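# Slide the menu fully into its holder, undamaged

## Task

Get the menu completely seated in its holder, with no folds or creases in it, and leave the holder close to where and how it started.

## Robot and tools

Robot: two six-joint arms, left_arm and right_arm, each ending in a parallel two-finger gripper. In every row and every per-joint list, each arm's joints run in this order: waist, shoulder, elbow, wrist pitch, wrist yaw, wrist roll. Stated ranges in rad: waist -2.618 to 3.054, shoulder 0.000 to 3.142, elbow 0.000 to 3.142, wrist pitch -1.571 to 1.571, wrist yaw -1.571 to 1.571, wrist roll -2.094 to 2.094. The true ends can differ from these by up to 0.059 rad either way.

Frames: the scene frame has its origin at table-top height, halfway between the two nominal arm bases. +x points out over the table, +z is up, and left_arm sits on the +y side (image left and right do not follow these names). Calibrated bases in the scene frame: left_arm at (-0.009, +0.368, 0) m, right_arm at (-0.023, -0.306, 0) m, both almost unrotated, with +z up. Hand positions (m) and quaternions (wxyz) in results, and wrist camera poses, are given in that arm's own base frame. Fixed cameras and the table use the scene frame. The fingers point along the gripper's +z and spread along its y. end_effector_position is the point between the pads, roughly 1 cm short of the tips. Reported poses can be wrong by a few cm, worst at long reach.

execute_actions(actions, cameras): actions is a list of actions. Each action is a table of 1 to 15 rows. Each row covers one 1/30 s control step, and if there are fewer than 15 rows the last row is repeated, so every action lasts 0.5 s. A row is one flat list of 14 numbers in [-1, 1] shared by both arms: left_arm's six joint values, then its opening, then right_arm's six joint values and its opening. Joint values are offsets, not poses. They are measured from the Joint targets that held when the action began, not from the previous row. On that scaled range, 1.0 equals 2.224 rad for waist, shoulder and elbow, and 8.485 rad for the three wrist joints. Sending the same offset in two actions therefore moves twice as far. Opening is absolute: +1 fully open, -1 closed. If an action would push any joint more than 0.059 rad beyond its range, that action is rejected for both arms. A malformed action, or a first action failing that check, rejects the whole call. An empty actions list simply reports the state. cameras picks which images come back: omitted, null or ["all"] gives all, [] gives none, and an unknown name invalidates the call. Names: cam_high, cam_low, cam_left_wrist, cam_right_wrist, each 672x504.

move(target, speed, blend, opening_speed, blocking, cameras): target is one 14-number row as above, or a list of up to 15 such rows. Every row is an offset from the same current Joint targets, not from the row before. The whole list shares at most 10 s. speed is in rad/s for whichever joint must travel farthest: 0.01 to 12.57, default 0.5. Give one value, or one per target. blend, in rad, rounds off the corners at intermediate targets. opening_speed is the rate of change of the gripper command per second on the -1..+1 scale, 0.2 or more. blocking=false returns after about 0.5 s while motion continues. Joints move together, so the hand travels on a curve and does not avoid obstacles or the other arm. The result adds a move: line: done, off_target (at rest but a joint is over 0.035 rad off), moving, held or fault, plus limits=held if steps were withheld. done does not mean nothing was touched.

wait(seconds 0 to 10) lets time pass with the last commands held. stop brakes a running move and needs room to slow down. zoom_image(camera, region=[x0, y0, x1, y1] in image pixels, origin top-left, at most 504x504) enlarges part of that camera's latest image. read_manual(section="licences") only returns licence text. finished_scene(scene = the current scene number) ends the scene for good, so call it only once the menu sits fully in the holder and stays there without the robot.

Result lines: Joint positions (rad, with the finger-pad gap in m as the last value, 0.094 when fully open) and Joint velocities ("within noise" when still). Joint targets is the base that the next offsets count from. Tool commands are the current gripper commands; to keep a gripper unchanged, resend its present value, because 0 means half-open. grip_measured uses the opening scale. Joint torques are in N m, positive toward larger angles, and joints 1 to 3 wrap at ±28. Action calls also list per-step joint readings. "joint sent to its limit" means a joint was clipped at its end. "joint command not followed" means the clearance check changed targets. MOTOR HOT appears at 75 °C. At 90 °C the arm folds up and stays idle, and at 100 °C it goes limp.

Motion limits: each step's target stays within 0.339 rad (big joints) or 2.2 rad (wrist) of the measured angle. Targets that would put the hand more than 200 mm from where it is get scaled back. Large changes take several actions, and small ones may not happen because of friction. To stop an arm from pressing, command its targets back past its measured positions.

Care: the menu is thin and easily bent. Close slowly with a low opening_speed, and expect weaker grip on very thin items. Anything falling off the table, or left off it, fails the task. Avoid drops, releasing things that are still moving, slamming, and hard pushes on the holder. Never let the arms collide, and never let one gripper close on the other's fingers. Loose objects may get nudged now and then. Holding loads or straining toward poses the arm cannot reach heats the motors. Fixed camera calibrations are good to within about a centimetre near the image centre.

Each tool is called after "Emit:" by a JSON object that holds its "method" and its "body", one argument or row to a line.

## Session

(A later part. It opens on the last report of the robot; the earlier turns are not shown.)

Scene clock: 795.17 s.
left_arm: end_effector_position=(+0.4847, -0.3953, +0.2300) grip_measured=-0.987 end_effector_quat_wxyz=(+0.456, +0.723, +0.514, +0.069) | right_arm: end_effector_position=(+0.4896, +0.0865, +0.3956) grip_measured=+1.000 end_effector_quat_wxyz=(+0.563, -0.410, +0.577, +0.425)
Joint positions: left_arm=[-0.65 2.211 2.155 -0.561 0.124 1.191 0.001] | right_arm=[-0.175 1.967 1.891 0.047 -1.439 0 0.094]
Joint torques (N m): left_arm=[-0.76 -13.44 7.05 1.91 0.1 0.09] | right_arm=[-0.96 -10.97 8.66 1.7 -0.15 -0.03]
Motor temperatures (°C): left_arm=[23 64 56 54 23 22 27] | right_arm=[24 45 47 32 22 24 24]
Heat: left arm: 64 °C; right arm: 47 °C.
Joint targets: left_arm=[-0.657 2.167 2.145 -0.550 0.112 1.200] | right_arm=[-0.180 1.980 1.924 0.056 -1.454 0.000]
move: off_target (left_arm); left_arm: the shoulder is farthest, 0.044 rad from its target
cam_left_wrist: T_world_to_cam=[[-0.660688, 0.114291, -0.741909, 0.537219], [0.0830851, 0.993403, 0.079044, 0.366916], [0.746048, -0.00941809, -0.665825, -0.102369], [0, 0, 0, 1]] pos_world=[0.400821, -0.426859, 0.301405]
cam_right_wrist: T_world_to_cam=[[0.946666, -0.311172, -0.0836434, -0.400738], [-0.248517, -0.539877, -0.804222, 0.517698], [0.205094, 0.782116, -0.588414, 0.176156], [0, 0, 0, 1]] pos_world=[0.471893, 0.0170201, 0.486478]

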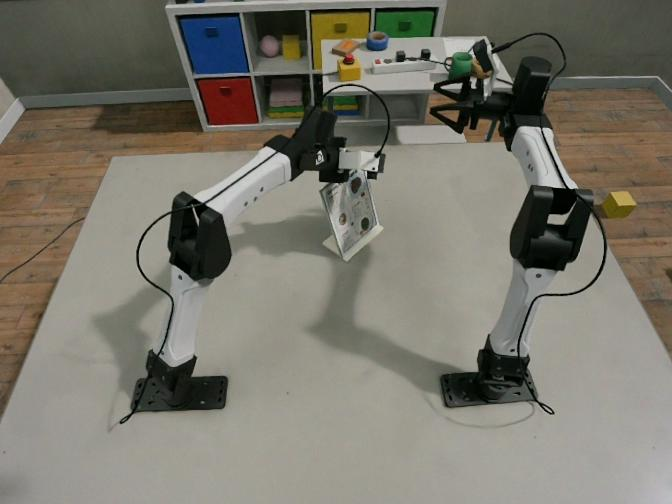

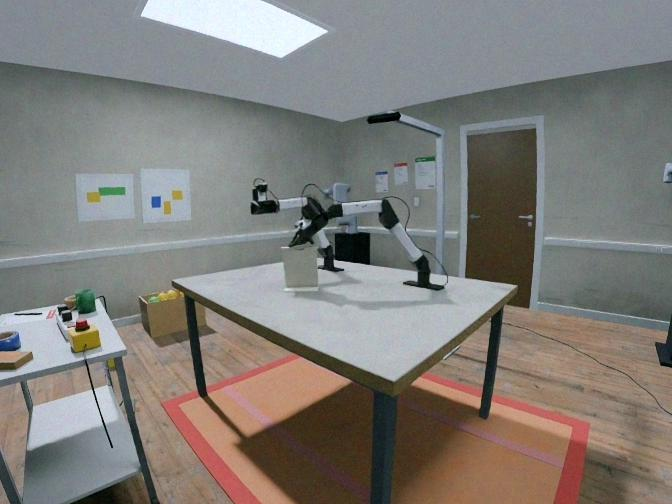

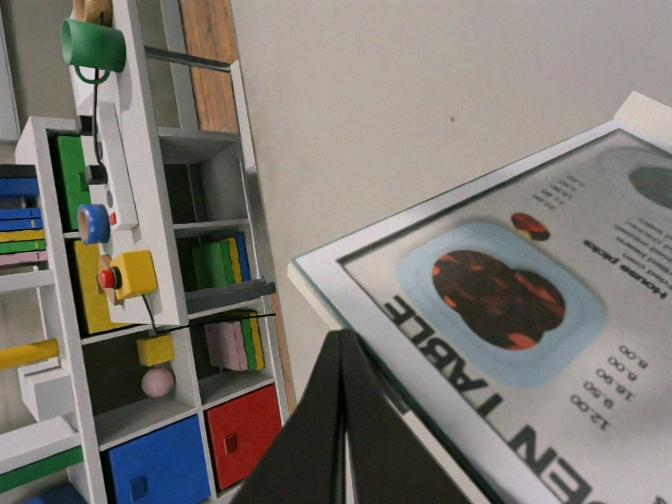

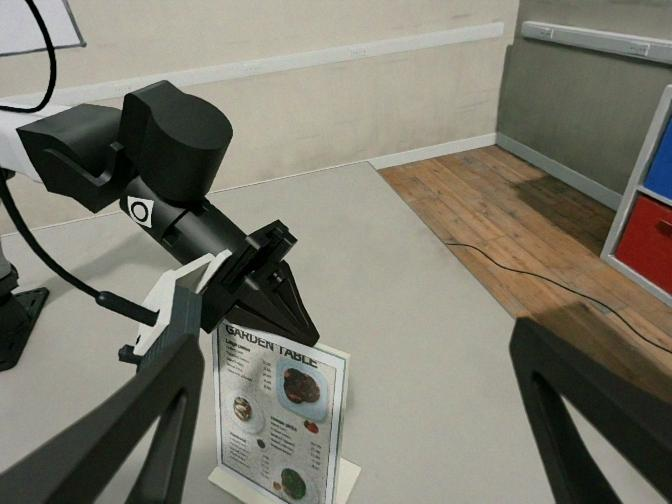

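Emit:
{"method": "move", "body": {
  "target": [
    [0,0.02,0.05,0,0,0,-1,0,0,0,0,0,0,1],
    [0,0.02,0.16,-0.01,0,0,-1,0,0,0,0,0,0,1]
  ],
  "speed": [0.1,0.3]
}}

Emit:
{"method": "zoom_image", "body": {
  "camera": "cam_right_wrist",
  "region": [190, 290, 390, 504]
}}

Emit:
{"method": "zoom_image", "body": {
  "camera": "cam_high",
  "region": [290, 130, 410, 270]
}}

Emit:
{"method": "zoom_image", "body": {
  "camera": "cam_low",
  "region": [270, 230, 330, 300]
}}

Scene clock: 800.47 s.
left_arm: end_effector_position=(+0.4867, -0.3968, +0.3638) grip_measured=-0.987 end_effector_quat_wxyz=(+0.564, +0.673, +0.467, +0.104) | right_arm: end_effector_position=(+0.4896, +0.0865, +0.3956) grip_measured=+1.000 end_effector_quat_wxyz=(+0.563, -0.410, +0.577, +0.425)
Joint positions: left_arm=[-0.65 2.211 2.479 -0.62 0.124 1.191 0.001] | right_arm=[-0.175 1.967 1.891 0.047 -1.439 0 0.094]
Joint torques (N m): left_arm=[-0.66 -9.65 9.28 1.85 0.06 0.08] | right_arm=[-0.94 -11 8.65 1.7 -0.15 -0.02]
Motor temperatures (°C): left_arm=[23 64 56 54 23 22 27] | right_arm=[24 45 47 32 22 24 24]
Heat: left arm: 64 °C; right arm: 47 °C.
Joint targets: left_arm=[-0.657 2.211 2.501 -0.635 0.112 1.200] | right_arm=[-0.180 1.980 1.924 0.056 -1.454 0.000]
move: done
cam_left_wrist: T_world_to_cam=[[-0.489075, -0.0162043, -0.872091, 0.549994], [0.0815186, 0.994602, -0.0641969, 0.411046], [0.868424, -0.102489, -0.485114, -0.177112], [0, 0, 0, 1]] pos_world=[0.389289, -0.418067, 0.420113]
cam_right_wrist: T_world_to_cam=[[0.946666, -0.311172, -0.0836434, -0.400738], [-0.248517, -0.539877, -0.804222, 0.517698], [0.205094, 0.782116, -0.588414, 0.176156], [0, 0, 0, 1]] pos_world=[0.471893, 0.0170201, 0.486478]

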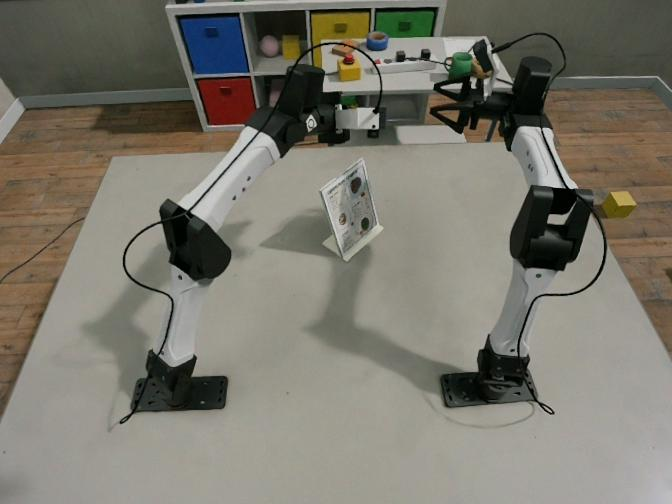

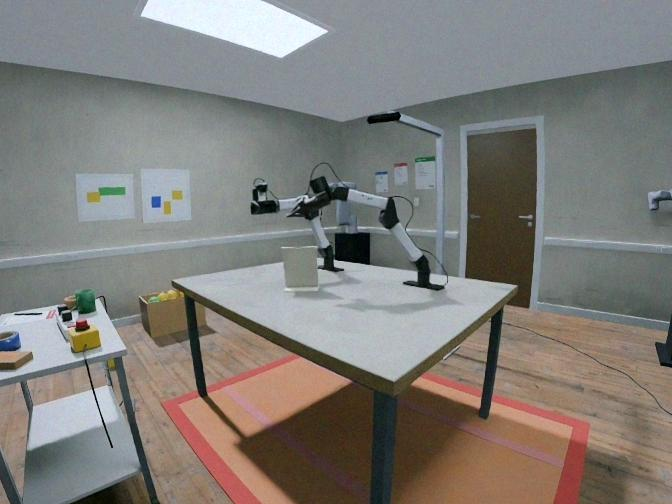

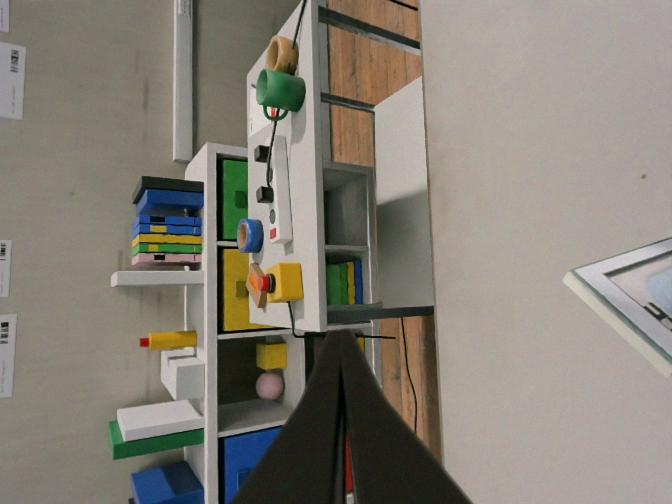

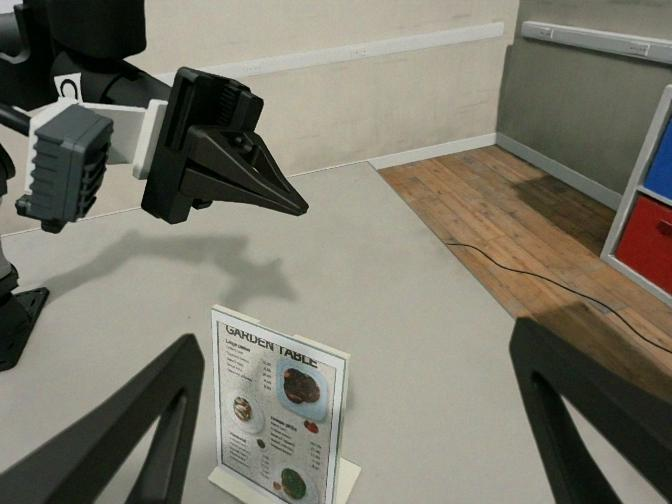

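Scaled by 2.355 from the camera's image (finer frame: 960x720).

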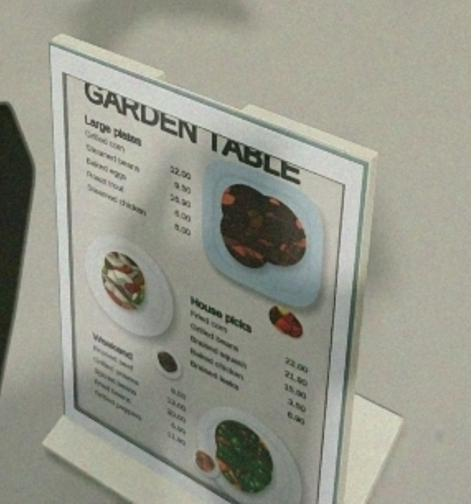

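Scaled by 3.600 from the camera's image (finer frame: 960x720).

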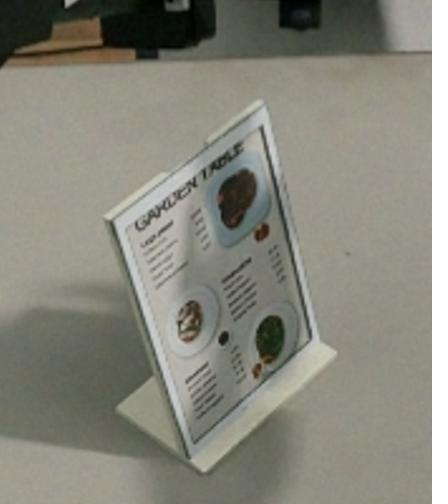

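Scaled by 7.200 from the camera's image (finer frame: 960x720).

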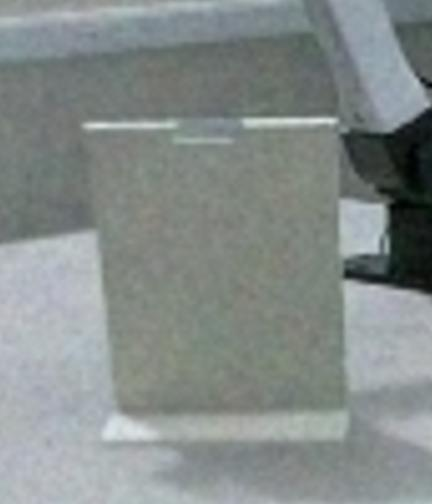

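Emit:
{"method": "zoom_image", "body": {
  "camera": "cam_right_wrist",
  "region": [200, 295, 360, 375]
}}

Emit:
{"method": "zoom_image", "body": {
  "camera": "cam_high",
  "region": [310, 150, 390, 265]
}}

Emit:
{"method": "zoom_image", "body": {
  "camera": "cam_right_wrist",
  "region": [205, 420, 345, 504]
}}

Scaled by 3.150 from the camera's image (finer frame: 960x720).

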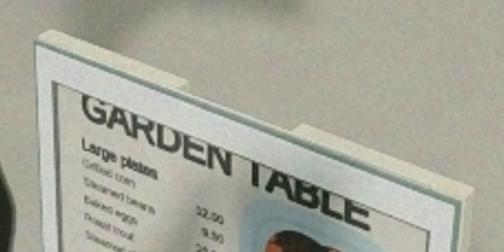

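Scaled by 4.383 from the camera's image (finer frame: 960x720).

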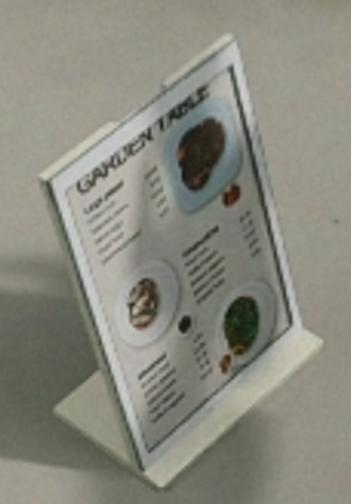

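Scaled by 3.600 from the camera's image (finer frame: 960x720).

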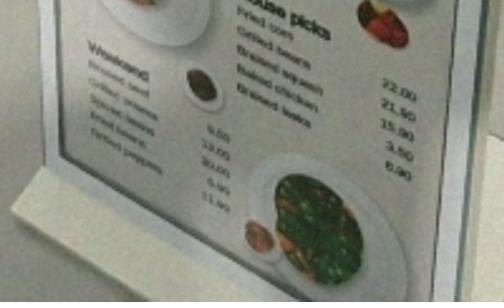

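Emit:
{"method": "zoom_image", "body": {
  "camera": "cam_right_wrist",
  "region": [205, 298, 265, 338]
}}

Emit:
{"method": "zoom_image", "body": {
  "camera": "cam_right_wrist",
  "region": [260, 315, 355, 375]
}}

Emit:
{"method": "zoom_image", "body": {
  "camera": "cam_low",
  "region": [275, 235, 325, 265]
}}

Scaled by 8.400 from the camera's image (finer frame: 960x720).

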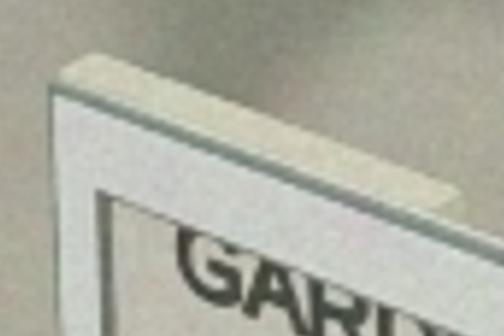

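Scaled by 5.305 from the camera's image (finer frame: 960x720).

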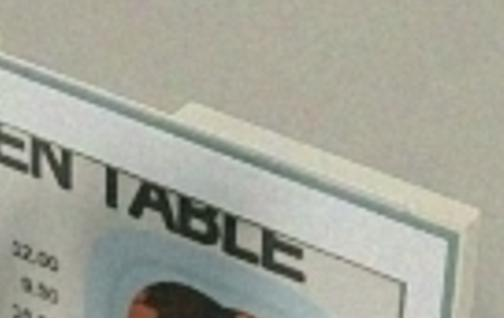

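Scaled by 10.080 from the camera's image (finer frame: 960x720).

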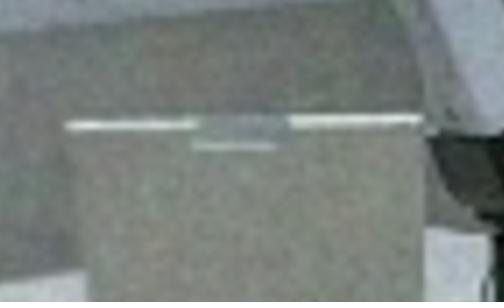

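Emit:
{"method": "finished_scene", "body": {
  "scene": 1
}}

The scene is finished: the task was done.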